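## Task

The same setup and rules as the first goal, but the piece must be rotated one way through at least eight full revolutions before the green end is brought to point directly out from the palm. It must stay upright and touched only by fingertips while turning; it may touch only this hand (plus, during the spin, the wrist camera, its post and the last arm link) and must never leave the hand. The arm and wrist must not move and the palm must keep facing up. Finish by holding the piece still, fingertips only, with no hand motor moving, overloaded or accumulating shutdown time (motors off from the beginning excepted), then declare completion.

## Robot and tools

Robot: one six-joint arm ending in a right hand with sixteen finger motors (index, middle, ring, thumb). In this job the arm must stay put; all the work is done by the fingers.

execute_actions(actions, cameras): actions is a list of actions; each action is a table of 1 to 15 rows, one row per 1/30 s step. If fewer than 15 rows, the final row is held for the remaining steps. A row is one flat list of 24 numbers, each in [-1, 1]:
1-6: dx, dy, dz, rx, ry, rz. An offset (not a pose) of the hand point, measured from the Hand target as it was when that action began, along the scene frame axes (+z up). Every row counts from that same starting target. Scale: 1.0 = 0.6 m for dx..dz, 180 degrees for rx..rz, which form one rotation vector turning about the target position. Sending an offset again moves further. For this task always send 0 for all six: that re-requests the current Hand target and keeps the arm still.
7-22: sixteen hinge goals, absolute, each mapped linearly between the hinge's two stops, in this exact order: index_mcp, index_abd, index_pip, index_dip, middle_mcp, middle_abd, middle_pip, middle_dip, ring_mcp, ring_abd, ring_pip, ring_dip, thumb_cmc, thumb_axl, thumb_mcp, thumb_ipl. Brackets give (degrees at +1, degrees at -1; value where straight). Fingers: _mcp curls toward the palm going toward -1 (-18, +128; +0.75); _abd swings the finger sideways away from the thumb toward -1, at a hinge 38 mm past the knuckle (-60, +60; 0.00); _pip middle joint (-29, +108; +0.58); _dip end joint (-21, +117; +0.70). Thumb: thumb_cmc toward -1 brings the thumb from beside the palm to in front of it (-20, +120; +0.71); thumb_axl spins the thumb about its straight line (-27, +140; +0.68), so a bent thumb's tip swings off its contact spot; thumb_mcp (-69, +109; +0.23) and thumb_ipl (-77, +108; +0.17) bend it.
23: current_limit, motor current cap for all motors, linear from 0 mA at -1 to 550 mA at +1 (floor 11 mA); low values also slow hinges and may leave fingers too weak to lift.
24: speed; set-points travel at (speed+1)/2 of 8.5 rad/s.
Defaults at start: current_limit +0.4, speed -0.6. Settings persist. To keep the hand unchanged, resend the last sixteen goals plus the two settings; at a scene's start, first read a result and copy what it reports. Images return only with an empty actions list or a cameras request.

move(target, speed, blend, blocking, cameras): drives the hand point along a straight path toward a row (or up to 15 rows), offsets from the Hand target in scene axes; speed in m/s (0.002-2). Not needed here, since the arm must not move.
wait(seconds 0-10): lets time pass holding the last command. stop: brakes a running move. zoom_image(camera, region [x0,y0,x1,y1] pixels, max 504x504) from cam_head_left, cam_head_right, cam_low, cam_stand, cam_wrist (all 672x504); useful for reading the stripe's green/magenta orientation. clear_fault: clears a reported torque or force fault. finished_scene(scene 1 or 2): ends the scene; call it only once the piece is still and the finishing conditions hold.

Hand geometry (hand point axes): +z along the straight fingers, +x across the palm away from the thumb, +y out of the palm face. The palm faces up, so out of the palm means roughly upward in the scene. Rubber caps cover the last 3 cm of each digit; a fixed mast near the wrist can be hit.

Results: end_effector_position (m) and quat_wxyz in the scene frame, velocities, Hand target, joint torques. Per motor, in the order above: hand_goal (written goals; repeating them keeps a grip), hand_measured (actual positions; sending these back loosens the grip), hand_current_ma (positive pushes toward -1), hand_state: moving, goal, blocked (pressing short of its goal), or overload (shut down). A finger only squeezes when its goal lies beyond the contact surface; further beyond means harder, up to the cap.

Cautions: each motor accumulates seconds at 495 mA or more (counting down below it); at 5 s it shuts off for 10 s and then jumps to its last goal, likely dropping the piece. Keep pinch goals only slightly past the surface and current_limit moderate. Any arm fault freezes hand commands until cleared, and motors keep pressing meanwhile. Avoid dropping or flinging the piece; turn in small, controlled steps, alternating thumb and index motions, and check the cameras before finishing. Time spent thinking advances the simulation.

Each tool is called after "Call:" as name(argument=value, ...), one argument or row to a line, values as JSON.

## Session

Call:
execute_actions(
  actions=[],
)

Call:
zoom_image(
  camera="cam_stand",
  region=[180, 150, 480, 400],
)

Scene clock: 0.00 s.
end_effector_position=(+0.7018, -0.0227, +0.5406) hand_goal=(+0.052, +0.870, -0.902, -0.030, +0.754, +0.000, +0.576, +0.696, +0.754, +0.000, +0.576, +0.696, +0.754, -0.096, -0.712, -0.796) hand_measured=(+0.086, +0.876, -0.914, -0.046, +0.760, +0.000, +0.576, +0.696, +0.760, +0.000, +0.576, +0.696, +0.762, -0.166, -0.720, -0.802) hand_current_ma=(+71, +6, -14, -24, +7, +0, +0, +0, +7, +0, +0, +0, +9, -243, -11, -10) hand_state=(blocked, goal, goal, goal, goal, goal, goal, goal, goal, goal, goal, goal, goal, blocked, goal, goal) hand_current_limit=0.40 hand_speed=-0.60 end_effector_quat_wxyz=(+0.698, +0.706, +0.092, +0.075)
Joint positions: [0.287 0.387 1.782 -1.539 1.61 -0.984]
Joint velocities: within noise
Joint torques (N m): no reading
Hand target: +0.7018, -0.0227, +0.5406; +0.698, +0.706, +0.092, +0.075
camera_calibration:
cam_stand: T_world_to_cam=[[-0.967437, -0.25247, -0.0180114, 0.659706], [-0.108247, 0.477014, -0.872204, 0.49188], [0.228797, -0.841853, -0.488811, 0.394746], [0, 0, 0, 1]] pos_world=[0.601152, 0.26424, 0.633858]
cam_wrist: T_world_to_cam=[[-0.736346, -0.234557, 0.634648, 0.205272], [-0.624597, 0.596285, -0.504305, 0.675184], [-0.260142, -0.767742, -0.585576, 0.599281], [0, 0, 0, 1]] pos_world=[0.728767, 0.105639, 0.561147]

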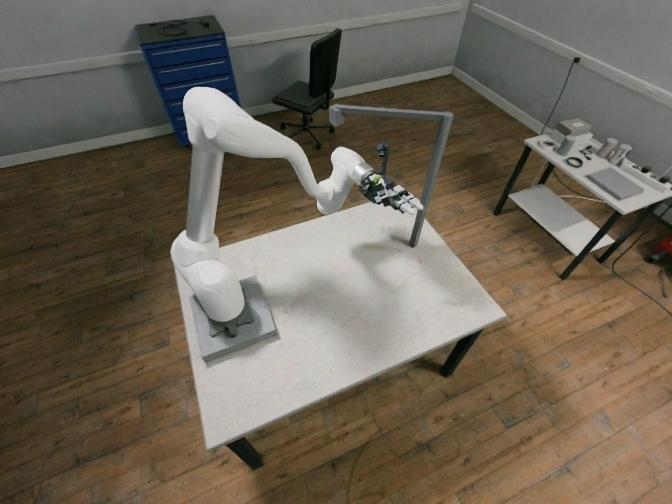

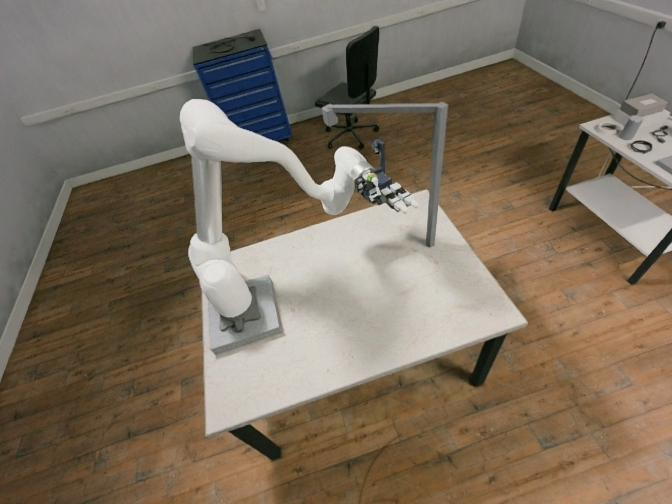

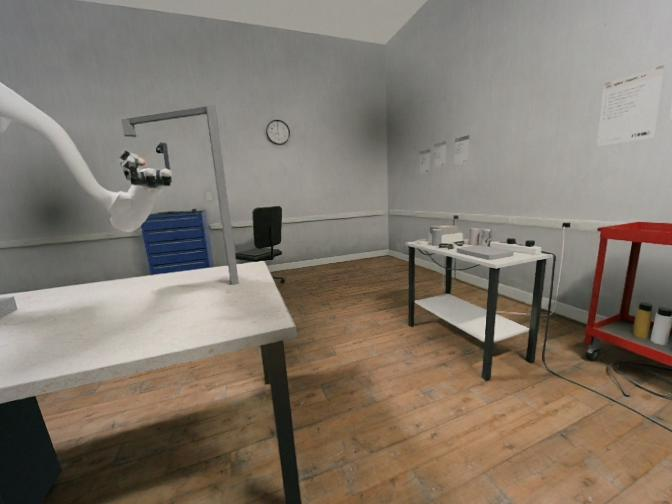

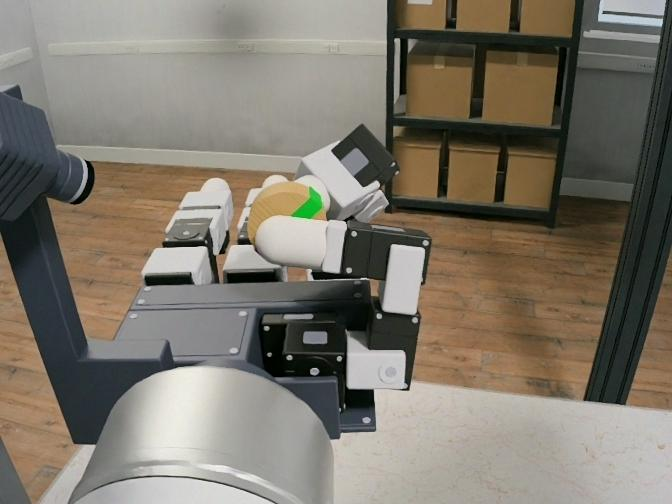

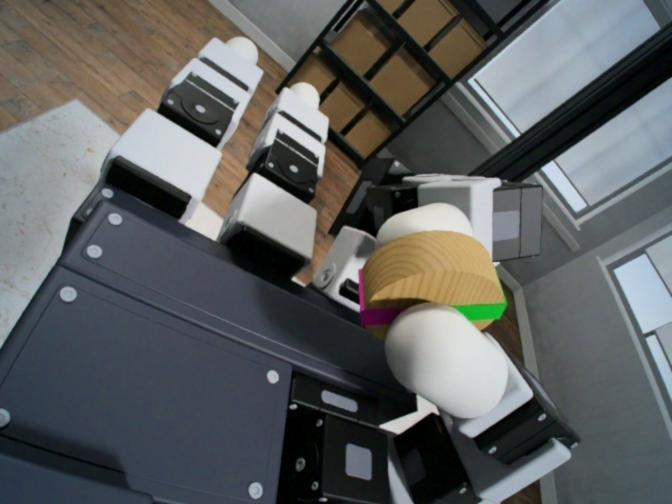

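Scaled by 1.680 from the camera's 672x504 image, which has a finer 960x720 frame.

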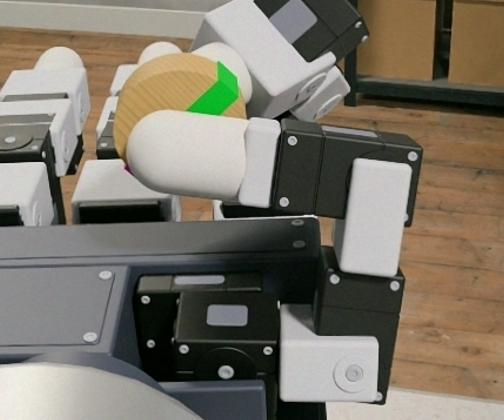

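Call:
execute_actions(
  actions=[
    [[0,0,0,0,0,0,0.052,0.87,-0.902,-0.03,-0.479,0,0.57,0.3,0.754,0,0.576,0.696,0.754,-0.096,-0.712,-0.796,0.4,-0.6]],
    [[0,0,0,0,0,0,0.052,0.87,-0.902,-0.03,-0.55,0.2,0.58,0.1,0.754,0,0.576,0.696,0.754,-0.096,-0.74,-0.81,0.4,-0.6]],
    [[0,0,0,0,0,0,0.052,0.87,-0.902,-0.03,-0.55,0.36,0.58,-0.55,0.754,0,0.576,0.696,0.754,-0.096,-0.755,-0.82,0.4,-0.6]],
    [[0,0,0,0,0,0,0.052,0.87,-0.902,-0.03,-0.55,0.36,0.56,-0.75,0.754,0,0.576,0.696,0.754,-0.096,-0.755,-0.82,0.4,-0.6]],
  ],
  cameras=["cam_stand","cam_wrist"],
)

Call:
execute_actions(
  actions=[
    [[0,0,0,0,0,0,0.052,0.87,-0.902,-0.03,-0.55,0.2,0.45,-0.89,0.754,0,0.576,0.696,0.754,-0.096,-0.755,-0.82,0.4,-0.6]],
  ],
  cameras=["cam_stand","cam_wrist"],
)

Call:
execute_actions(
  actions=[
    [[0,0,0,0,0,0,0.052,0.87,-0.902,-0.03,-0.55,0.06,0.22,-0.94,0.754,0,0.576,0.696,0.754,-0.096,-0.755,-0.82,0.4,-0.6]],
  ],
  cameras=["cam_stand","cam_wrist"],
)

Scene clock: 22.13 s.
end_effector_position=(+0.7018, -0.0227, +0.5406) hand_goal=(+0.052, +0.870, -0.902, -0.030, -0.550, +0.360, +0.560, -0.750, +0.754, +0.000, +0.576, +0.696, +0.754, -0.096, -0.754, -0.820) hand_measured=(+0.078, +0.872, -0.924, -0.056, -0.528, +0.316, +0.572, -0.748, +0.760, +0.000, +0.576, +0.696, +0.770, -0.158, -0.740, -0.824) hand_current_ma=(+50, +1, -37, -44, +41, -79, +14, +2, +7, +0, +0, +0, +24, -199, +25, -4) hand_state=(blocked, goal, blocked, blocked, blocked, blocked, goal, goal, goal, goal, goal, goal, goal, blocked, goal, goal) hand_current_limit=0.40 hand_speed=-0.60 end_effector_quat_wxyz=(+0.698, +0.706, +0.092, +0.075)
Joint positions: [0.287 0.387 1.782 -1.539 1.61 -0.984]
Joint torques (N m): [-2.5 -69.36 -30.76 -1.34 1.09 -0.02]
Hand target: +0.7018, -0.0227, +0.5406; +0.698, +0.706, +0.092, +0.075
Off the commanded pose: 0.000 m, 0 deg.
Step readings (end_effector_position):
0: (+0.7018, -0.0227, +0.5406)
1: (+0.7018, -0.0227, +0.5406)
2: (+0.7018, -0.0227, +0.5406)
4: (+0.7018, -0.0227, +0.5406)
8: (+0.7018, -0.0227, +0.5406)
15: (+0.7018, -0.0227, +0.5406)
16: (+0.7018, -0.0227, +0.5406)
17: (+0.7018, -0.0227, +0.5406)
19: (+0.7018, -0.0227, +0.5406)
23: (+0.7018, -0.0227, +0.5406)
30: (+0.7018, -0.0227, +0.5406)
31: (+0.7018, -0.0227, +0.5406)
32: (+0.7018, -0.0227, +0.5406)
34: (+0.7018, -0.0227, +0.5406)
38: (+0.7018, -0.0227, +0.5406)
45: (+0.7018, -0.0227, +0.5406)
46: (+0.7018, -0.0227, +0.5406)
47: (+0.7018, -0.0227, +0.5406)
49: (+0.7018, -0.0227, +0.5406)
53: (+0.7018, -0.0227, +0.5406)
60: (+0.7018, -0.0227, +0.5406)
camera_calibration:
cam_stand: T_world_to_cam=[[-0.967437, -0.25247, -0.0180114, 0.659706], [-0.108247, 0.477014, -0.872204, 0.49188], [0.228797, -0.841853, -0.488811, 0.394746], [0, 0, 0, 1]] pos_world=[0.601152, 0.26424, 0.633858]
cam_wrist: T_world_to_cam=[[-0.736346, -0.234557, 0.634648, 0.205272], [-0.624597, 0.596285, -0.504305, 0.675184], [-0.260142, -0.767742, -0.585576, 0.599281], [0, 0, 0, 1]] pos_world=[0.728767, 0.105639, 0.561147]
Images, in order (width x height): cam_stand 672x504, cam_wrist 672x504.

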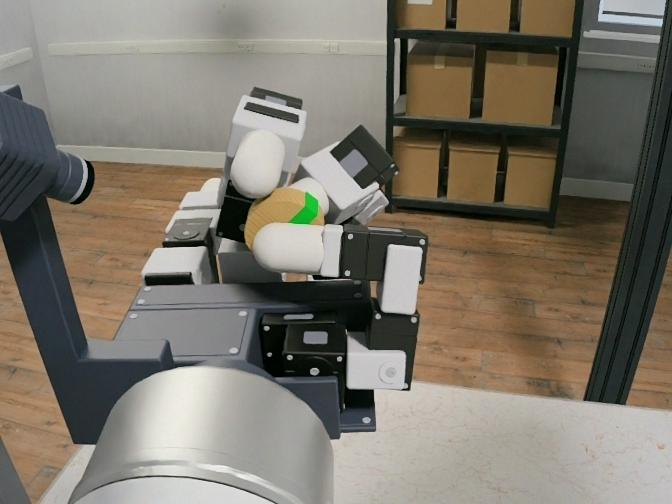

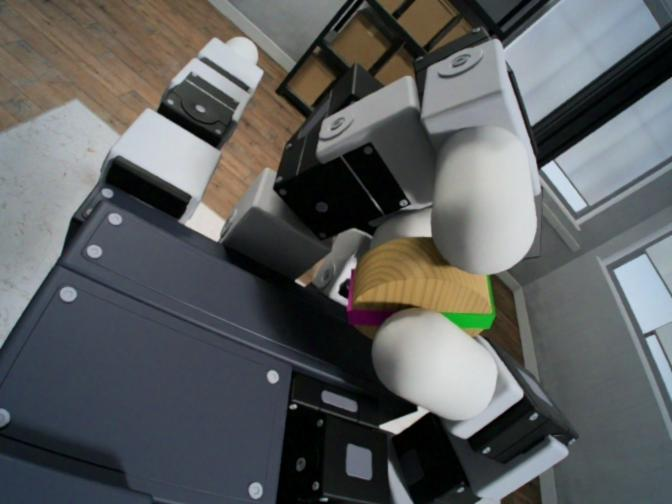

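Scene clock: 22.83 s.
end_effector_position=(+0.7018, -0.0227, +0.5406) hand_goal=(+0.052, +0.870, -0.902, -0.030, -0.550, +0.200, +0.450, -0.890, +0.754, +0.000, +0.576, +0.696, +0.754, -0.096, -0.754, -0.820) hand_measured=(+0.074, +0.872, -0.946, -0.066, -0.526, +0.196, +0.488, -0.844, +0.760, +0.000, +0.576, +0.696, +0.766, -0.144, -0.758, -0.830) hand_current_ma=(+40, +1, -92, -74, +45, -3, +80, +102, +7, +0, +0, +0, +17, -138, -5, -16) hand_state=(blocked, goal, blocked, blocked, blocked, goal, blocked, blocked, goal, goal, goal, goal, goal, blocked, goal, goal) hand_current_limit=0.40 hand_speed=-0.60 end_effector_quat_wxyz=(+0.698, +0.706, +0.092, +0.075)
Joint positions: [0.287 0.387 1.782 -1.539 1.61 -0.984]
Joint torques (N m): [-2.38 -69.38 -30.6 -1.28 1.14 -0.05]
Hand target: +0.7018, -0.0227, +0.5406; +0.698, +0.706, +0.092, +0.075
Off the commanded pose: 0.000 m, 0 deg.
Step readings (end_effector_position):
0: (+0.7018, -0.0227, +0.5406)
1: (+0.7018, -0.0227, +0.5406)
2: (+0.7018, -0.0227, +0.5406)
4: (+0.7018, -0.0227, +0.5406)
8: (+0.7018, -0.0227, +0.5406)
15: (+0.7018, -0.0227, +0.5406)
camera_calibration:
cam_stand: T_world_to_cam=[[-0.967437, -0.25247, -0.0180114, 0.659706], [-0.108247, 0.477014, -0.872204, 0.49188], [0.228797, -0.841853, -0.488811, 0.394746], [0, 0, 0, 1]] pos_world=[0.601152, 0.26424, 0.633858]
cam_wrist: T_world_to_cam=[[-0.736346, -0.234557, 0.634648, 0.205272], [-0.624597, 0.596285, -0.504305, 0.675184], [-0.260142, -0.767742, -0.585576, 0.599281], [0, 0, 0, 1]] pos_world=[0.728767, 0.105639, 0.561147]
Images, in order (width x height): cam_stand 672x504, cam_wrist 672x504.

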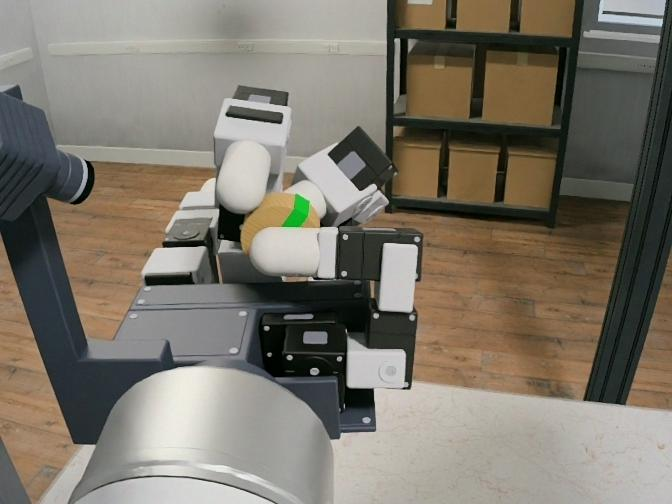

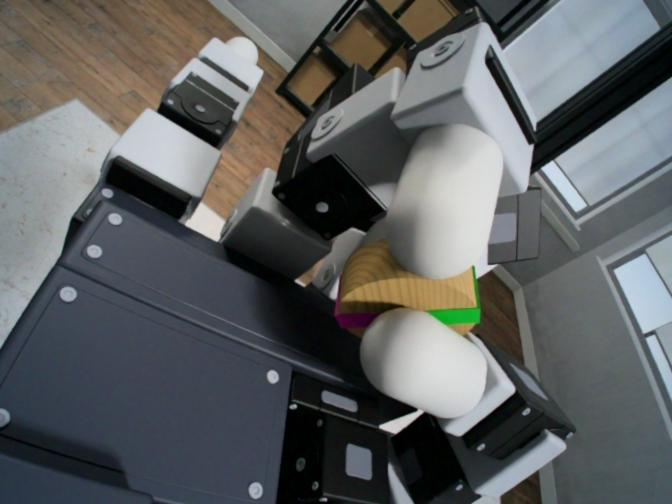

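Scene clock: 23.53 s.
end_effector_position=(+0.7018, -0.0227, +0.5406) hand_goal=(+0.052, +0.870, -0.902, -0.030, -0.550, +0.060, +0.220, -0.940, +0.754, +0.000, +0.576, +0.696, +0.754, -0.096, -0.754, -0.820) hand_measured=(+0.076, +0.872, -0.946, -0.070, -0.526, +0.038, +0.304, -0.884, +0.760, +0.000, +0.576, +0.696, +0.768, -0.130, -0.760, -0.846) hand_current_ma=(+44, +1, -94, -81, +45, -29, +234, +135, +7, +0, +0, +0, +21, -90, -9, -67) hand_state=(blocked, goal, blocked, blocked, blocked, blocked, blocked, blocked, goal, goal, goal, goal, goal, blocked, goal, blocked) hand_current_limit=0.40 hand_speed=-0.60 end_effector_quat_wxyz=(+0.698, +0.706, +0.092, +0.075)
Joint positions: [0.287 0.387 1.782 -1.539 1.61 -0.984]
Joint torques (N m): [-2.46 -69.5 -30.78 -1.31 1.11 -0.05]
Hand target: +0.7018, -0.0227, +0.5406; +0.698, +0.706, +0.092, +0.075
Off the commanded pose: 0.000 m, 0 deg.
Step readings (end_effector_position):
0: (+0.7018, -0.0227, +0.5406)
1: (+0.7018, -0.0227, +0.5406)
2: (+0.7018, -0.0227, +0.5406)
4: (+0.7018, -0.0227, +0.5406)
8: (+0.7018, -0.0227, +0.5406)
15: (+0.7018, -0.0227, +0.5406)
camera_calibration:
cam_stand: T_world_to_cam=[[-0.967437, -0.25247, -0.0180114, 0.659706], [-0.108247, 0.477014, -0.872204, 0.49188], [0.228797, -0.841853, -0.488811, 0.394746], [0, 0, 0, 1]] pos_world=[0.601152, 0.26424, 0.633858]
cam_wrist: T_world_to_cam=[[-0.736346, -0.234557, 0.634648, 0.205272], [-0.624597, 0.596285, -0.504305, 0.675184], [-0.260142, -0.767742, -0.585576, 0.599281], [0, 0, 0, 1]] pos_world=[0.728767, 0.105639, 0.561147]
Images, in order (width x height): cam_stand 672x504, cam_wrist 672x504.

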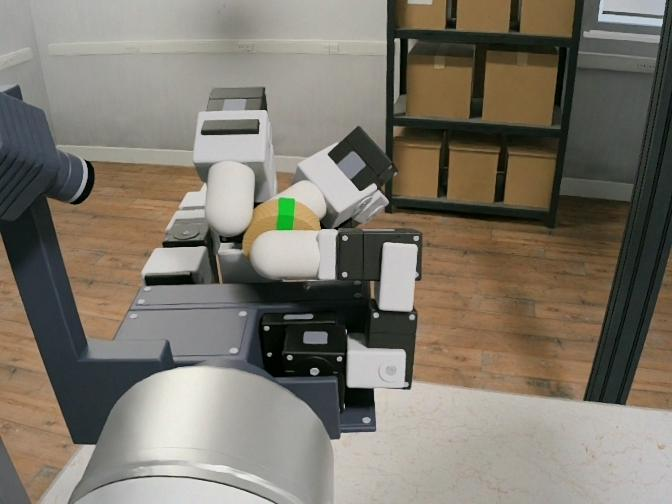

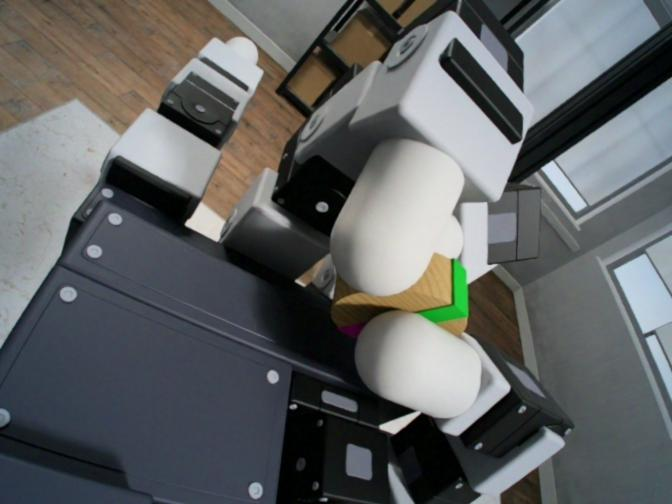

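Call:
execute_actions(
  actions=[
    [[0,0,0,0,0,0,0.052,0.87,-0.902,-0.03,-0.55,-0.2,0.58,-0.55,0.754,0,0.576,0.696,0.754,-0.096,-0.755,-0.82,0.4,-0.6]],
    [[0,0,0,0,0,0,0.052,0.87,-0.902,-0.03,-0.55,0.35,0.56,-0.75,0.754,0,0.576,0.696,0.754,-0.096,-0.755,-0.82,0.4,-0.6]],
    [[0,0,0,0,0,0,0.052,0.87,-0.902,-0.03,-0.55,0.18,0.43,-0.89,0.754,0,0.576,0.696,0.754,-0.096,-0.755,-0.82,0.4,-0.6]],
    [[0,0,0,0,0,0,0.052,0.87,-0.902,-0.03,-0.55,0.05,0.2,-0.94,0.754,0,0.576,0.696,0.754,-0.096,-0.755,-0.82,0.4,-0.6]],
  ],
  cameras=["cam_stand"],
)

Call:
execute_actions(
  actions=[
    [[0,0,0,0,0,0,0.052,0.87,-0.902,-0.03,-0.55,-0.2,0.58,-0.55,0.754,0,0.576,0.696,0.754,-0.096,-0.755,-0.82,0.4,-0.6]],
    [[0,0,0,0,0,0,0.052,0.87,-0.902,-0.03,-0.55,0.35,0.56,-0.75,0.754,0,0.576,0.696,0.754,-0.096,-0.755,-0.82,0.4,-0.6]],
    [[0,0,0,0,0,0,0.052,0.87,-0.902,-0.03,-0.55,0.18,0.43,-0.89,0.754,0,0.576,0.696,0.754,-0.096,-0.755,-0.82,0.4,-0.6]],
    [[0,0,0,0,0,0,0.052,0.87,-0.902,-0.03,-0.55,0.05,0.2,-0.94,0.754,0,0.576,0.696,0.754,-0.096,-0.755,-0.82,0.4,-0.6]],
  ],
  cameras=["cam_stand","cam_wrist"],
)

Scene clock: 47.03 s.
end_effector_position=(+0.7018, -0.0227, +0.5406) hand_goal=(+0.052, +0.870, -0.902, -0.030, -0.550, +0.050, +0.200, -0.940, +0.754, +0.000, +0.576, +0.696, +0.754, -0.096, -0.754, -0.820) hand_measured=(+0.076, +0.872, -0.946, -0.070, -0.526, +0.032, +0.268, -0.900, +0.760, +0.000, +0.576, +0.696, +0.770, -0.132, -0.760, -0.844) hand_current_ma=(+44, +2, -92, -81, +43, -23, +172, +83, +7, +0, +0, +0, +21, -95, -9, -60) hand_state=(blocked, goal, blocked, blocked, blocked, goal, blocked, blocked, goal, goal, goal, goal, goal, blocked, goal, blocked) hand_current_limit=0.40 hand_speed=-0.60 end_effector_quat_wxyz=(+0.698, +0.706, +0.092, +0.075)
Joint positions: [0.287 0.387 1.782 -1.539 1.61 -0.984]
Joint torques (N m): [-2.44 -69.34 -30.71 -1.35 1.12 -0.03]
Hand target: +0.7018, -0.0227, +0.5406; +0.698, +0.706, +0.092, +0.075
Off the commanded pose: 0.000 m, 0 deg.
Step readings (end_effector_position):
0: (+0.7018, -0.0227, +0.5406)
1: (+0.7018, -0.0227, +0.5406)
2: (+0.7018, -0.0227, +0.5406)
4: (+0.7018, -0.0227, +0.5406)
8: (+0.7018, -0.0227, +0.5406)
15: (+0.7018, -0.0227, +0.5406)
16: (+0.7018, -0.0227, +0.5406)
17: (+0.7018, -0.0227, +0.5406)
19: (+0.7018, -0.0227, +0.5406)
23: (+0.7018, -0.0227, +0.5406)
30: (+0.7018, -0.0227, +0.5406)
31: (+0.7018, -0.0227, +0.5406)
32: (+0.7018, -0.0227, +0.5406)
34: (+0.7018, -0.0227, +0.5406)
38: (+0.7018, -0.0227, +0.5406)
45: (+0.7018, -0.0227, +0.5406)
46: (+0.7018, -0.0227, +0.5406)
47: (+0.7018, -0.0227, +0.5406)
49: (+0.7018, -0.0227, +0.5406)
53: (+0.7018, -0.0227, +0.5406)
60: (+0.7018, -0.0227, +0.5406)
camera_calibration:
cam_stand: T_world_to_cam=[[-0.967437, -0.25247, -0.0180114, 0.659706], [-0.108247, 0.477014, -0.872204, 0.49188], [0.228797, -0.841853, -0.488811, 0.394746], [0, 0, 0, 1]] pos_world=[0.601152, 0.26424, 0.633858]
Images, in order (width x height): cam_stand 672x504.

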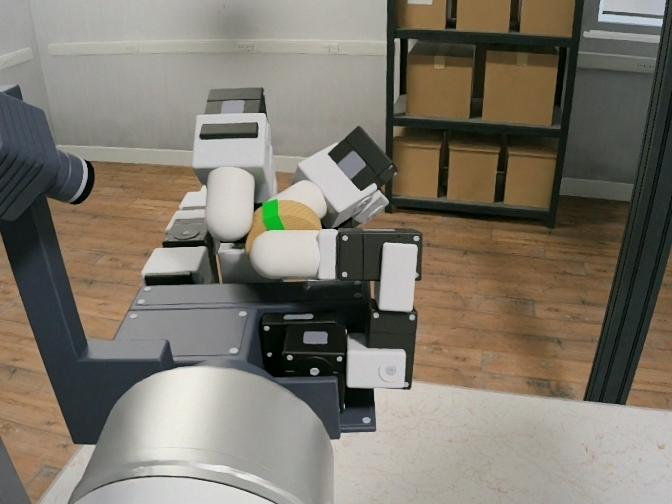

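Scene clock: 49.23 s.
end_effector_position=(+0.7018, -0.0227, +0.5406) hand_goal=(+0.052, +0.870, -0.902, -0.030, -0.550, +0.050, +0.200, -0.940, +0.754, +0.000, +0.576, +0.696, +0.754, -0.096, -0.754, -0.820) hand_measured=(+0.080, +0.876, -0.934, -0.070, -0.530, +0.036, +0.242, -0.916, +0.760, +0.000, +0.576, +0.696, +0.768, -0.134, -0.760, -0.842) hand_current_ma=(+53, +6, -58, -81, +32, -14, +89, +38, +7, +0, +0, +0, +20, -98, -9, -56) hand_state=(blocked, goal, blocked, blocked, goal, goal, blocked, blocked, goal, goal, goal, goal, goal, blocked, goal, blocked) hand_current_limit=0.40 hand_speed=-0.60 end_effector_quat_wxyz=(+0.698, +0.706, +0.092, +0.075)
Joint positions: [0.287 0.387 1.782 -1.539 1.61 -0.984]
Joint torques (N m): [-2.16 -69.6 -30.95 -1.29 1.13 -0.03]
Hand target: +0.7018, -0.0227, +0.5406; +0.698, +0.706, +0.092, +0.075
Off the commanded pose: 0.000 m, 0 deg.
Step readings (end_effector_position):
0: (+0.7018, -0.0227, +0.5406)
1: (+0.7018, -0.0227, +0.5406)
2: (+0.7018, -0.0227, +0.5406)
4: (+0.7018, -0.0227, +0.5406)
8: (+0.7018, -0.0227, +0.5406)
15: (+0.7018, -0.0227, +0.5406)
16: (+0.7018, -0.0227, +0.5406)
17: (+0.7018, -0.0227, +0.5406)
19: (+0.7018, -0.0227, +0.5406)
23: (+0.7018, -0.0227, +0.5406)
30: (+0.7018, -0.0227, +0.5406)
31: (+0.7018, -0.0227, +0.5406)
32: (+0.7018, -0.0227, +0.5406)
34: (+0.7018, -0.0227, +0.5406)
38: (+0.7018, -0.0227, +0.5406)
45: (+0.7018, -0.0227, +0.5406)
46: (+0.7018, -0.0227, +0.5406)
47: (+0.7018, -0.0227, +0.5406)
49: (+0.7018, -0.0227, +0.5406)
53: (+0.7018, -0.0227, +0.5406)
60: (+0.7018, -0.0227, +0.5406)
camera_calibration:
cam_stand: T_world_to_cam=[[-0.967437, -0.25247, -0.0180114, 0.659706], [-0.108247, 0.477014, -0.872204, 0.49188], [0.228797, -0.841853, -0.488811, 0.394746], [0, 0, 0, 1]] pos_world=[0.601152, 0.26424, 0.633858]
cam_wrist: T_world_to_cam=[[-0.736346, -0.234557, 0.634648, 0.205272], [-0.624597, 0.596285, -0.504305, 0.675184], [-0.260142, -0.767742, -0.585576, 0.599281], [0, 0, 0, 1]] pos_world=[0.728767, 0.105639, 0.561147]
Images, in order (width x height): cam_stand 672x504, cam_wrist 672x504.

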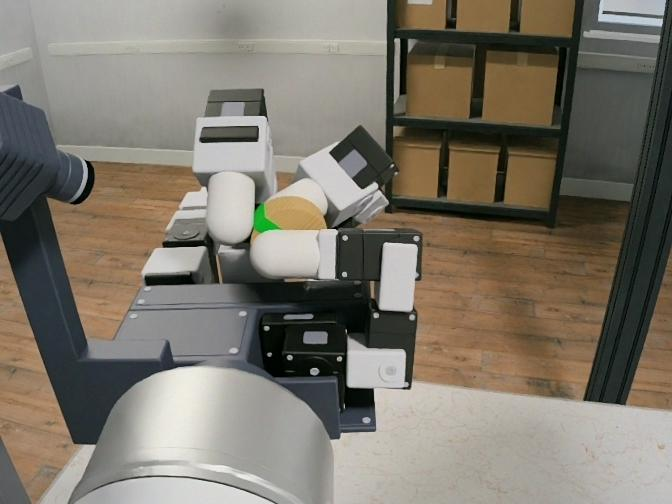

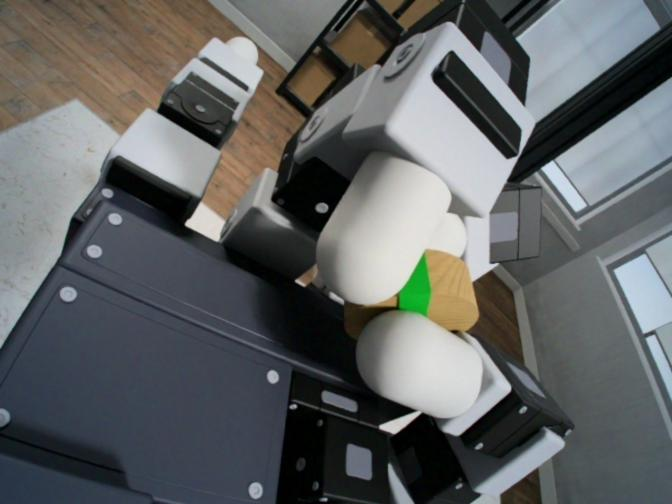

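Call:
execute_actions(
  actions=[
    [[0,0,0,0,0,0,0.052,0.87,-0.902,-0.03,-0.55,-0.2,0.58,-0.55,0.754,0,0.576,0.696,0.754,-0.096,-0.755,-0.82,0.4,-0.6]],
    [[0,0,0,0,0,0,0.052,0.87,-0.902,-0.03,-0.55,0.35,0.56,-0.75,0.754,0,0.576,0.696,0.754,-0.096,-0.755,-0.82,0.4,-0.6]],
    [[0,0,0,0,0,0,0.052,0.87,-0.902,-0.03,-0.55,0.2,0.42,-0.9,0.754,0,0.576,0.696,0.754,-0.096,-0.755,-0.82,0.4,-0.6]],
    [[0,0,0,0,0,0,0.052,0.87,-0.902,-0.03,-0.55,0.05,0.18,-0.95,0.754,0,0.576,0.696,0.754,-0.096,-0.755,-0.82,0.4,-0.6]],
  ],
  cameras=["cam_stand"],
)

Call:
execute_actions(
  actions=[
    [[0,0,0,0,0,0,0.052,0.87,-0.902,-0.03,-0.55,-0.2,0.58,-0.55,0.754,0,0.576,0.696,0.754,-0.096,-0.755,-0.82,0.4,-0.6]],
    [[0,0,0,0,0,0,0.052,0.87,-0.902,-0.03,-0.55,0.35,0.56,-0.75,0.754,0,0.576,0.696,0.754,-0.096,-0.755,-0.82,0.4,-0.6]],
    [[0,0,0,0,0,0,0.052,0.87,-0.902,-0.03,-0.55,0.2,0.42,-0.9,0.754,0,0.576,0.696,0.754,-0.096,-0.755,-0.82,0.4,-0.6]],
    [[0,0,0,0,0,0,0.052,0.87,-0.902,-0.03,-0.55,0.05,0.18,-0.95,0.754,0,0.576,0.696,0.754,-0.096,-0.755,-0.82,0.4,-0.6]],
  ],
  cameras=["cam_stand"],
)

Call:
execute_actions(
  actions=[
    [[0,0,0,0,0,0,0.052,0.87,-0.902,-0.03,-0.55,-0.2,0.58,-0.55,0.754,0,0.576,0.696,0.754,-0.096,-0.755,-0.82,0.4,-0.6]],
    [[0,0,0,0,0,0,0.052,0.87,-0.902,-0.03,-0.55,0.35,0.56,-0.75,0.754,0,0.576,0.696,0.754,-0.096,-0.755,-0.82,0.4,-0.6]],
    [[0,0,0,0,0,0,0.052,0.87,-0.902,-0.03,-0.55,0.2,0.42,-0.9,0.754,0,0.576,0.696,0.754,-0.096,-0.755,-0.82,0.4,-0.6]],
    [[0,0,0,0,0,0,0.052,0.87,-0.902,-0.03,-0.55,0.05,0.18,-0.95,0.754,0,0.576,0.696,0.754,-0.096,-0.755,-0.82,0.4,-0.6]],
  ],
  cameras=["cam_stand","cam_wrist"],
)

Scene clock: 75.63 s.
end_effector_position=(+0.7018, -0.0227, +0.5406) hand_goal=(+0.052, +0.870, -0.902, -0.030, -0.550, +0.050, +0.180, -0.950, +0.754, +0.000, +0.576, +0.696, +0.754, -0.096, -0.754, -0.820) hand_measured=(+0.080, +0.878, -0.930, -0.068, -0.528, +0.040, +0.222, -0.932, +0.760, +0.000, +0.576, +0.696, +0.768, -0.132, -0.762, -0.844) hand_current_ma=(+56, +7, -49, -79, +37, -11, +88, +29, +7, +0, +0, +0, +21, -91, -10, -61) hand_state=(blocked, goal, blocked, blocked, blocked, goal, blocked, goal, goal, goal, goal, goal, goal, blocked, goal, blocked) hand_current_limit=0.40 hand_speed=-0.60 end_effector_quat_wxyz=(+0.698, +0.706, +0.092, +0.075)
Joint positions: [0.287 0.387 1.782 -1.539 1.61 -0.984]
Joint torques (N m): [-2.57 -69.52 -30.76 -1.32 1.14 -0.03]
Hand target: +0.7018, -0.0227, +0.5406; +0.698, +0.706, +0.092, +0.075
Off the commanded pose: 0.000 m, 0 deg.
Step readings (end_effector_position):
0: (+0.7018, -0.0227, +0.5406)
1: (+0.7018, -0.0227, +0.5406)
2: (+0.7018, -0.0227, +0.5406)
4: (+0.7018, -0.0227, +0.5406)
8: (+0.7018, -0.0227, +0.5406)
15: (+0.7018, -0.0227, +0.5406)
16: (+0.7018, -0.0227, +0.5406)
17: (+0.7018, -0.0227, +0.5406)
19: (+0.7018, -0.0227, +0.5406)
23: (+0.7018, -0.0227, +0.5406)
30: (+0.7018, -0.0227, +0.5406)
31: (+0.7018, -0.0227, +0.5406)
32: (+0.7018, -0.0227, +0.5406)
34: (+0.7018, -0.0227, +0.5406)
38: (+0.7018, -0.0227, +0.5406)
45: (+0.7018, -0.0227, +0.5406)
46: (+0.7018, -0.0227, +0.5406)
47: (+0.7018, -0.0227, +0.5406)
49: (+0.7018, -0.0227, +0.5406)
53: (+0.7018, -0.0227, +0.5406)
60: (+0.7018, -0.0227, +0.5406)
camera_calibration:
cam_stand: T_world_to_cam=[[-0.967437, -0.25247, -0.0180114, 0.659706], [-0.108247, 0.477014, -0.872204, 0.49188], [0.228797, -0.841853, -0.488811, 0.394746], [0, 0, 0, 1]] pos_world=[0.601152, 0.26424, 0.633858]
Images, in order (width x height): cam_stand 672x504.

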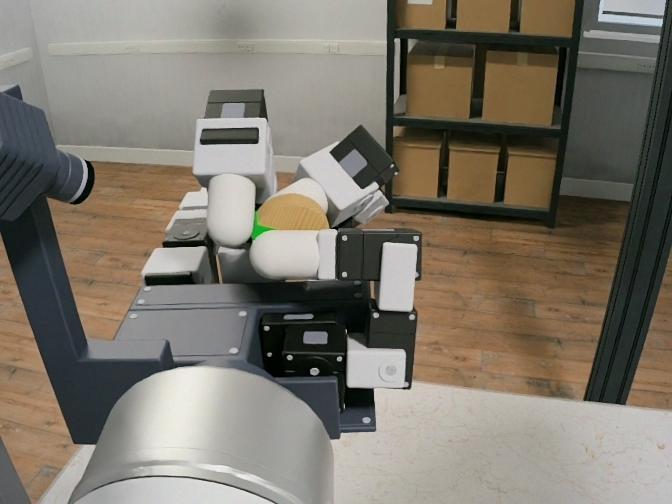

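Scene clock: 77.83 s.
end_effector_position=(+0.7018, -0.0227, +0.5406) hand_goal=(+0.052, +0.870, -0.902, -0.030, -0.550, +0.050, +0.180, -0.950, +0.754, +0.000, +0.576, +0.696, +0.754, -0.096, -0.754, -0.820) hand_measured=(+0.082, +0.880, -0.926, -0.066, -0.534, +0.040, +0.220, -0.938, +0.760, +0.000, +0.576, +0.696, +0.770, -0.130, -0.762, -0.844) hand_current_ma=(+59, +10, -41, -71, +25, -10, +85, +14, +7, +0, +0, +0, +23, -89, -11, -64) hand_state=(blocked, goal, blocked, blocked, goal, goal, blocked, goal, goal, goal, goal, goal, goal, blocked, goal, blocked) hand_current_limit=0.40 hand_speed=-0.60 end_effector_quat_wxyz=(+0.698, +0.706, +0.092, +0.075)
Joint positions: [0.287 0.387 1.782 -1.539 1.61 -0.984]
Joint torques (N m): [-2.4 -69.54 -30.81 -1.31 1.14 -0.02]
Hand target: +0.7018, -0.0227, +0.5406; +0.698, +0.706, +0.092, +0.075
Off the commanded pose: 0.000 m, 0 deg.
Step readings (end_effector_position):
0: (+0.7018, -0.0227, +0.5406)
1: (+0.7018, -0.0227, +0.5406)
2: (+0.7018, -0.0227, +0.5406)
4: (+0.7018, -0.0227, +0.5406)
8: (+0.7018, -0.0227, +0.5406)
15: (+0.7018, -0.0227, +0.5406)
16: (+0.7018, -0.0227, +0.5406)
17: (+0.7018, -0.0227, +0.5406)
19: (+0.7018, -0.0227, +0.5406)
23: (+0.7018, -0.0227, +0.5406)
30: (+0.7018, -0.0227, +0.5406)
31: (+0.7018, -0.0227, +0.5406)
32: (+0.7018, -0.0227, +0.5406)
34: (+0.7018, -0.0227, +0.5406)
38: (+0.7018, -0.0227, +0.5406)
45: (+0.7018, -0.0227, +0.5406)
46: (+0.7018, -0.0227, +0.5406)
47: (+0.7018, -0.0227, +0.5406)
49: (+0.7018, -0.0227, +0.5406)
53: (+0.7018, -0.0227, +0.5406)
60: (+0.7018, -0.0227, +0.5406)
camera_calibration:
cam_stand: T_world_to_cam=[[-0.967437, -0.25247, -0.0180114, 0.659706], [-0.108247, 0.477014, -0.872204, 0.49188], [0.228797, -0.841853, -0.488811, 0.394746], [0, 0, 0, 1]] pos_world=[0.601152, 0.26424, 0.633858]
Images, in order (width x height): cam_stand 672x504.

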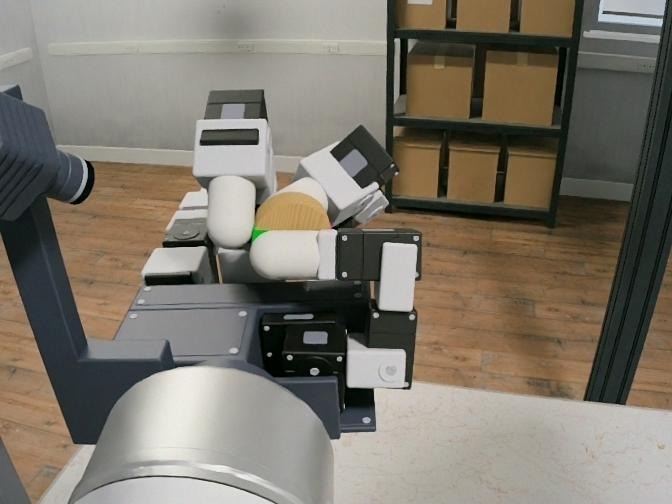

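Scene clock: 80.03 s.
end_effector_position=(+0.7018, -0.0227, +0.5406) hand_goal=(+0.052, +0.870, -0.902, -0.030, -0.550, +0.050, +0.180, -0.950, +0.754, +0.000, +0.576, +0.696, +0.754, -0.096, -0.754, -0.820) hand_measured=(+0.082, +0.880, -0.924, -0.064, -0.536, +0.042, +0.218, -0.940, +0.760, +0.000, +0.576, +0.696, +0.770, -0.130, -0.762, -0.844) hand_current_ma=(+62, +11, -35, -66, +20, -8, +77, +11, +7, +0, +0, +0, +24, -88, -11, -64) hand_state=(blocked, goal, blocked, blocked, goal, goal, blocked, goal, goal, goal, goal, goal, goal, blocked, goal, blocked) hand_current_limit=0.40 hand_speed=-0.60 end_effector_quat_wxyz=(+0.698, +0.706, +0.092, +0.075)
Joint positions: [0.287 0.387 1.782 -1.539 1.61 -0.984]
Joint torques (N m): [-2.28 -69.42 -30.7 -1.29 1.08 -0.02]
Hand target: +0.7018, -0.0227, +0.5406; +0.698, +0.706, +0.092, +0.075
Off the commanded pose: 0.000 m, 0 deg.
Step readings (end_effector_position):
0: (+0.7018, -0.0227, +0.5406)
1: (+0.7018, -0.0227, +0.5406)
2: (+0.7018, -0.0227, +0.5406)
4: (+0.7018, -0.0227, +0.5406)
8: (+0.7018, -0.0227, +0.5406)
15: (+0.7018, -0.0227, +0.5406)
16: (+0.7018, -0.0227, +0.5406)
17: (+0.7018, -0.0227, +0.5406)
19: (+0.7018, -0.0227, +0.5406)
23: (+0.7018, -0.0227, +0.5406)
30: (+0.7018, -0.0227, +0.5406)
31: (+0.7018, -0.0227, +0.5406)
32: (+0.7018, -0.0227, +0.5406)
34: (+0.7018, -0.0227, +0.5406)
38: (+0.7018, -0.0227, +0.5406)
45: (+0.7018, -0.0227, +0.5406)
46: (+0.7018, -0.0227, +0.5406)
47: (+0.7018, -0.0227, +0.5406)
49: (+0.7018, -0.0227, +0.5406)
53: (+0.7018, -0.0227, +0.5406)
60: (+0.7018, -0.0227, +0.5406)
camera_calibration:
cam_stand: T_world_to_cam=[[-0.967437, -0.25247, -0.0180114, 0.659706], [-0.108247, 0.477014, -0.872204, 0.49188], [0.228797, -0.841853, -0.488811, 0.394746], [0, 0, 0, 1]] pos_world=[0.601152, 0.26424, 0.633858]
cam_wrist: T_world_to_cam=[[-0.736346, -0.234557, 0.634648, 0.205272], [-0.624597, 0.596285, -0.504305, 0.675184], [-0.260142, -0.767742, -0.585576, 0.599281], [0, 0, 0, 1]] pos_world=[0.728767, 0.105639, 0.561147]
Images, in order (width x height): cam_stand 672x504, cam_wrist 672x504.

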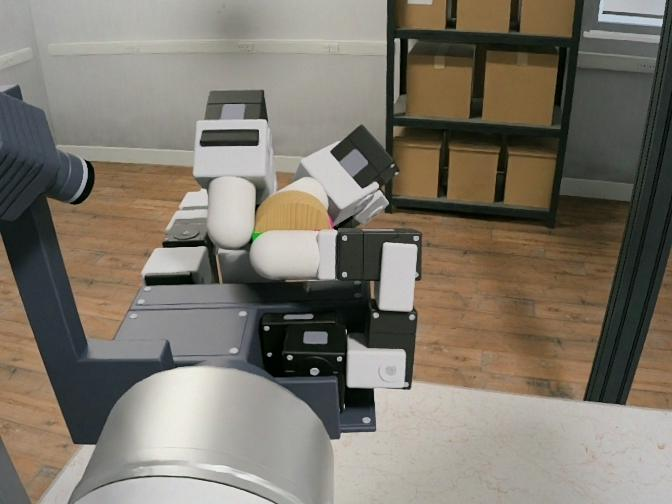

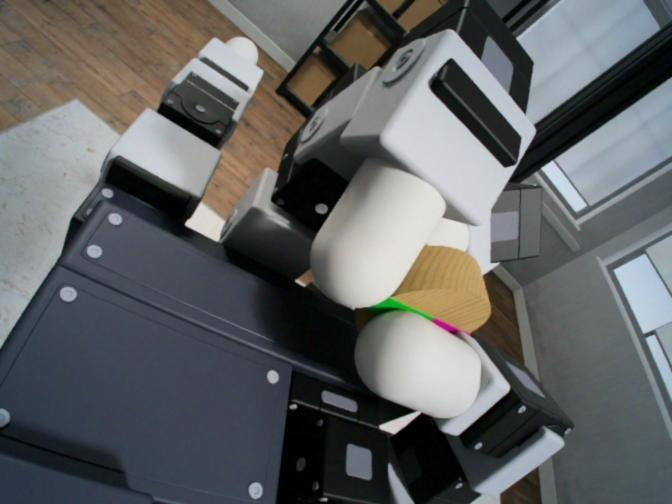

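Call:
execute_actions(
  actions=[
    [[0,0,0,0,0,0,0.052,0.87,-0.902,-0.03,-0.55,-0.2,0.58,-0.55,0.754,0,0.576,0.696,0.754,-0.096,-0.755,-0.82,0.4,-0.6]],
    [[0,0,0,0,0,0,0.052,0.87,-0.902,-0.03,-0.55,0.36,0.54,-0.78,0.754,0,0.576,0.696,0.754,-0.096,-0.755,-0.82,0.4,-0.6]],
    [[0,0,0,0,0,0,0.052,0.87,-0.902,-0.03,-0.55,0.28,0.39,-0.91,0.754,0,0.576,0.696,0.754,-0.096,-0.755,-0.82,0.4,-0.6]],
    [[0,0,0,0,0,0,0.052,0.87,-0.902,-0.03,-0.55,0.13,0.16,-0.957,0.754,0,0.576,0.696,0.754,-0.096,-0.755,-0.82,0.4,-0.6]],
  ],
  cameras=["cam_stand"],
)

Call:
execute_actions(
  actions=[
    [[0,0,0,0,0,0,0.052,0.87,-0.902,-0.03,-0.55,-0.2,0.58,-0.55,0.754,0,0.576,0.696,0.754,-0.096,-0.755,-0.82,0.4,-0.6]],
    [[0,0,0,0,0,0,0.052,0.87,-0.902,-0.03,-0.55,0.36,0.54,-0.78,0.754,0,0.576,0.696,0.754,-0.096,-0.755,-0.82,0.4,-0.6]],
    [[0,0,0,0,0,0,0.052,0.87,-0.902,-0.03,-0.55,0.28,0.39,-0.91,0.754,0,0.576,0.696,0.754,-0.096,-0.755,-0.82,0.4,-0.6]],
    [[0,0,0,0,0,0,0.052,0.87,-0.902,-0.03,-0.55,0.13,0.16,-0.957,0.754,0,0.576,0.696,0.754,-0.096,-0.755,-0.82,0.4,-0.6]],
  ],
  cameras=["cam_stand","cam_wrist"],
)

Scene clock: 100.30 s.
end_effector_position=(+0.7018, -0.0227, +0.5406) hand_goal=(+0.052, +0.870, -0.902, -0.030, -0.550, +0.130, +0.160, -0.956, +0.754, +0.000, +0.576, +0.696, +0.754, -0.096, -0.754, -0.820) hand_measured=(+0.082, +0.876, -0.932, -0.064, -0.516, +0.112, +0.216, -0.910, +0.760, +0.000, +0.576, +0.696, +0.768, -0.128, -0.766, -0.846) hand_current_ma=(+61, +4, -56, -64, +69, -21, +134, +102, +7, +0, +0, +0, +20, -80, -20, -70) hand_state=(blocked, goal, blocked, blocked, blocked, goal, blocked, blocked, goal, goal, goal, goal, goal, blocked, goal, blocked) hand_current_limit=0.40 hand_speed=-0.60 end_effector_quat_wxyz=(+0.698, +0.706, +0.092, +0.075)
Joint positions: [0.287 0.387 1.782 -1.539 1.61 -0.984]
Joint torques (N m): [-2.81 -69.53 -30.65 -1.33 1.14 -0.02]
Hand target: +0.7018, -0.0227, +0.5406; +0.698, +0.706, +0.092, +0.075
Off the commanded pose: 0.000 m, 0 deg.
Step readings (end_effector_position):
0: (+0.7018, -0.0227, +0.5406)
1: (+0.7018, -0.0227, +0.5406)
2: (+0.7018, -0.0227, +0.5406)
4: (+0.7018, -0.0227, +0.5406)
8: (+0.7018, -0.0227, +0.5406)
15: (+0.7018, -0.0227, +0.5406)
16: (+0.7018, -0.0227, +0.5406)
17: (+0.7018, -0.0227, +0.5406)
19: (+0.7018, -0.0227, +0.5406)
23: (+0.7018, -0.0227, +0.5406)
30: (+0.7018, -0.0227, +0.5406)
31: (+0.7018, -0.0227, +0.5406)
32: (+0.7018, -0.0227, +0.5406)
34: (+0.7018, -0.0227, +0.5406)
38: (+0.7018, -0.0227, +0.5406)
45: (+0.7018, -0.0227, +0.5406)
46: (+0.7018, -0.0227, +0.5406)
47: (+0.7018, -0.0227, +0.5406)
49: (+0.7018, -0.0227, +0.5406)
53: (+0.7018, -0.0227, +0.5406)
60: (+0.7018, -0.0227, +0.5406)
camera_calibration:
cam_stand: T_world_to_cam=[[-0.967437, -0.25247, -0.0180114, 0.659706], [-0.108247, 0.477014, -0.872204, 0.49188], [0.228797, -0.841853, -0.488811, 0.394746], [0, 0, 0, 1]] pos_world=[0.601152, 0.26424, 0.633858]
Images, in order (width x height): cam_stand 672x504.

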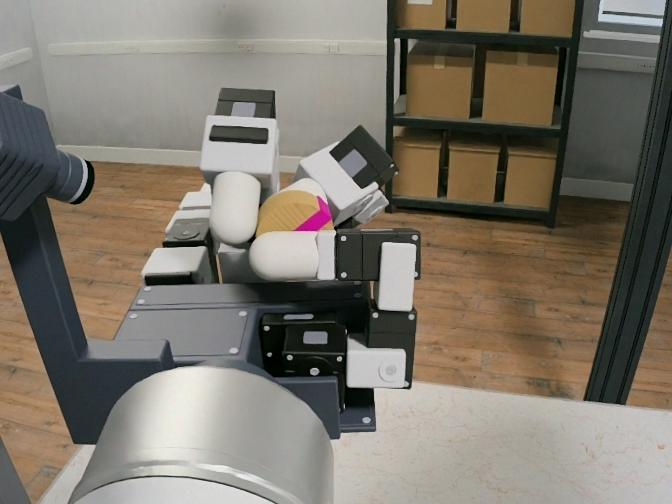

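Scene clock: 102.50 s.
end_effector_position=(+0.7018, -0.0227, +0.5406) hand_goal=(+0.052, +0.870, -0.902, -0.030, -0.550, +0.130, +0.160, -0.956, +0.754, +0.000, +0.576, +0.696, +0.754, -0.096, -0.754, -0.820) hand_measured=(+0.082, +0.872, -0.934, -0.064, -0.516, +0.110, +0.226, -0.910, +0.760, +0.000, +0.576, +0.696, +0.768, -0.128, -0.768, -0.848) hand_current_ma=(+58, +1, -59, -65, +74, -25, +169, +104, +7, +0, +0, +0, +18, -81, -26, -79) hand_state=(blocked, goal, blocked, blocked, blocked, goal, blocked, blocked, goal, goal, goal, goal, goal, blocked, goal, blocked) hand_current_limit=0.40 hand_speed=-0.60 end_effector_quat_wxyz=(+0.698, +0.706, +0.092, +0.075)
Joint positions: [0.287 0.387 1.782 -1.539 1.61 -0.984]
Joint torques (N m): [-2.21 -69.29 -30.86 -1.33 1.12 -0.04]
Hand target: +0.7018, -0.0227, +0.5406; +0.698, +0.706, +0.092, +0.075
Off the commanded pose: 0.000 m, 0 deg.
Step readings (end_effector_position):
0: (+0.7018, -0.0227, +0.5406)
1: (+0.7018, -0.0227, +0.5406)
2: (+0.7018, -0.0227, +0.5406)
4: (+0.7018, -0.0227, +0.5406)
8: (+0.7018, -0.0227, +0.5406)
15: (+0.7018, -0.0227, +0.5406)
16: (+0.7018, -0.0227, +0.5406)
17: (+0.7018, -0.0227, +0.5406)
19: (+0.7018, -0.0227, +0.5406)
23: (+0.7018, -0.0227, +0.5406)
30: (+0.7018, -0.0227, +0.5406)
31: (+0.7018, -0.0227, +0.5406)
32: (+0.7018, -0.0227, +0.5406)
34: (+0.7018, -0.0227, +0.5406)
38: (+0.7018, -0.0227, +0.5406)
45: (+0.7018, -0.0227, +0.5406)
46: (+0.7018, -0.0227, +0.5406)
47: (+0.7018, -0.0227, +0.5406)
49: (+0.7018, -0.0227, +0.5406)
53: (+0.7018, -0.0227, +0.5406)
60: (+0.7018, -0.0227, +0.5406)
camera_calibration:
cam_stand: T_world_to_cam=[[-0.967437, -0.25247, -0.0180114, 0.659706], [-0.108247, 0.477014, -0.872204, 0.49188], [0.228797, -0.841853, -0.488811, 0.394746], [0, 0, 0, 1]] pos_world=[0.601152, 0.26424, 0.633858]
cam_wrist: T_world_to_cam=[[-0.736346, -0.234557, 0.634648, 0.205272], [-0.624597, 0.596285, -0.504305, 0.675184], [-0.260142, -0.767742, -0.585576, 0.599281], [0, 0, 0, 1]] pos_world=[0.728767, 0.105639, 0.561147]
Images, in order (width x height): cam_stand 672x504, cam_wrist 672x504.

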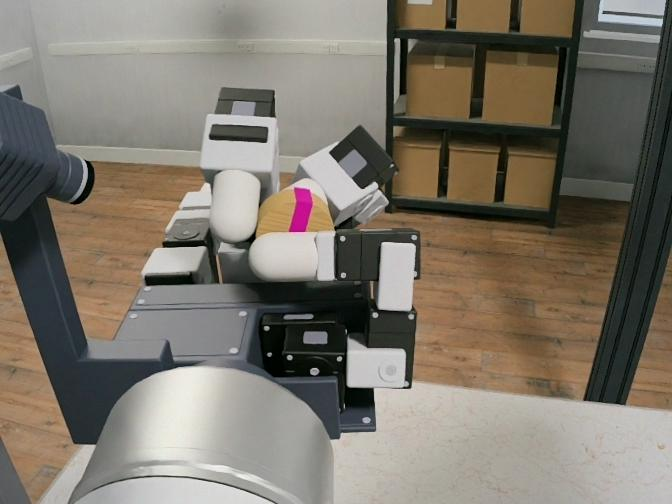

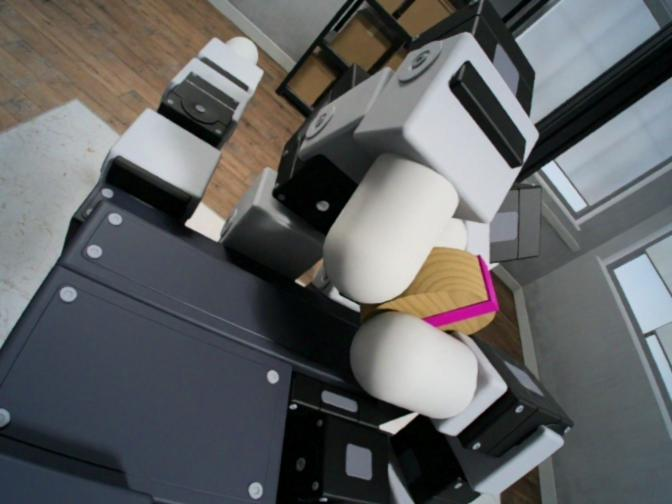

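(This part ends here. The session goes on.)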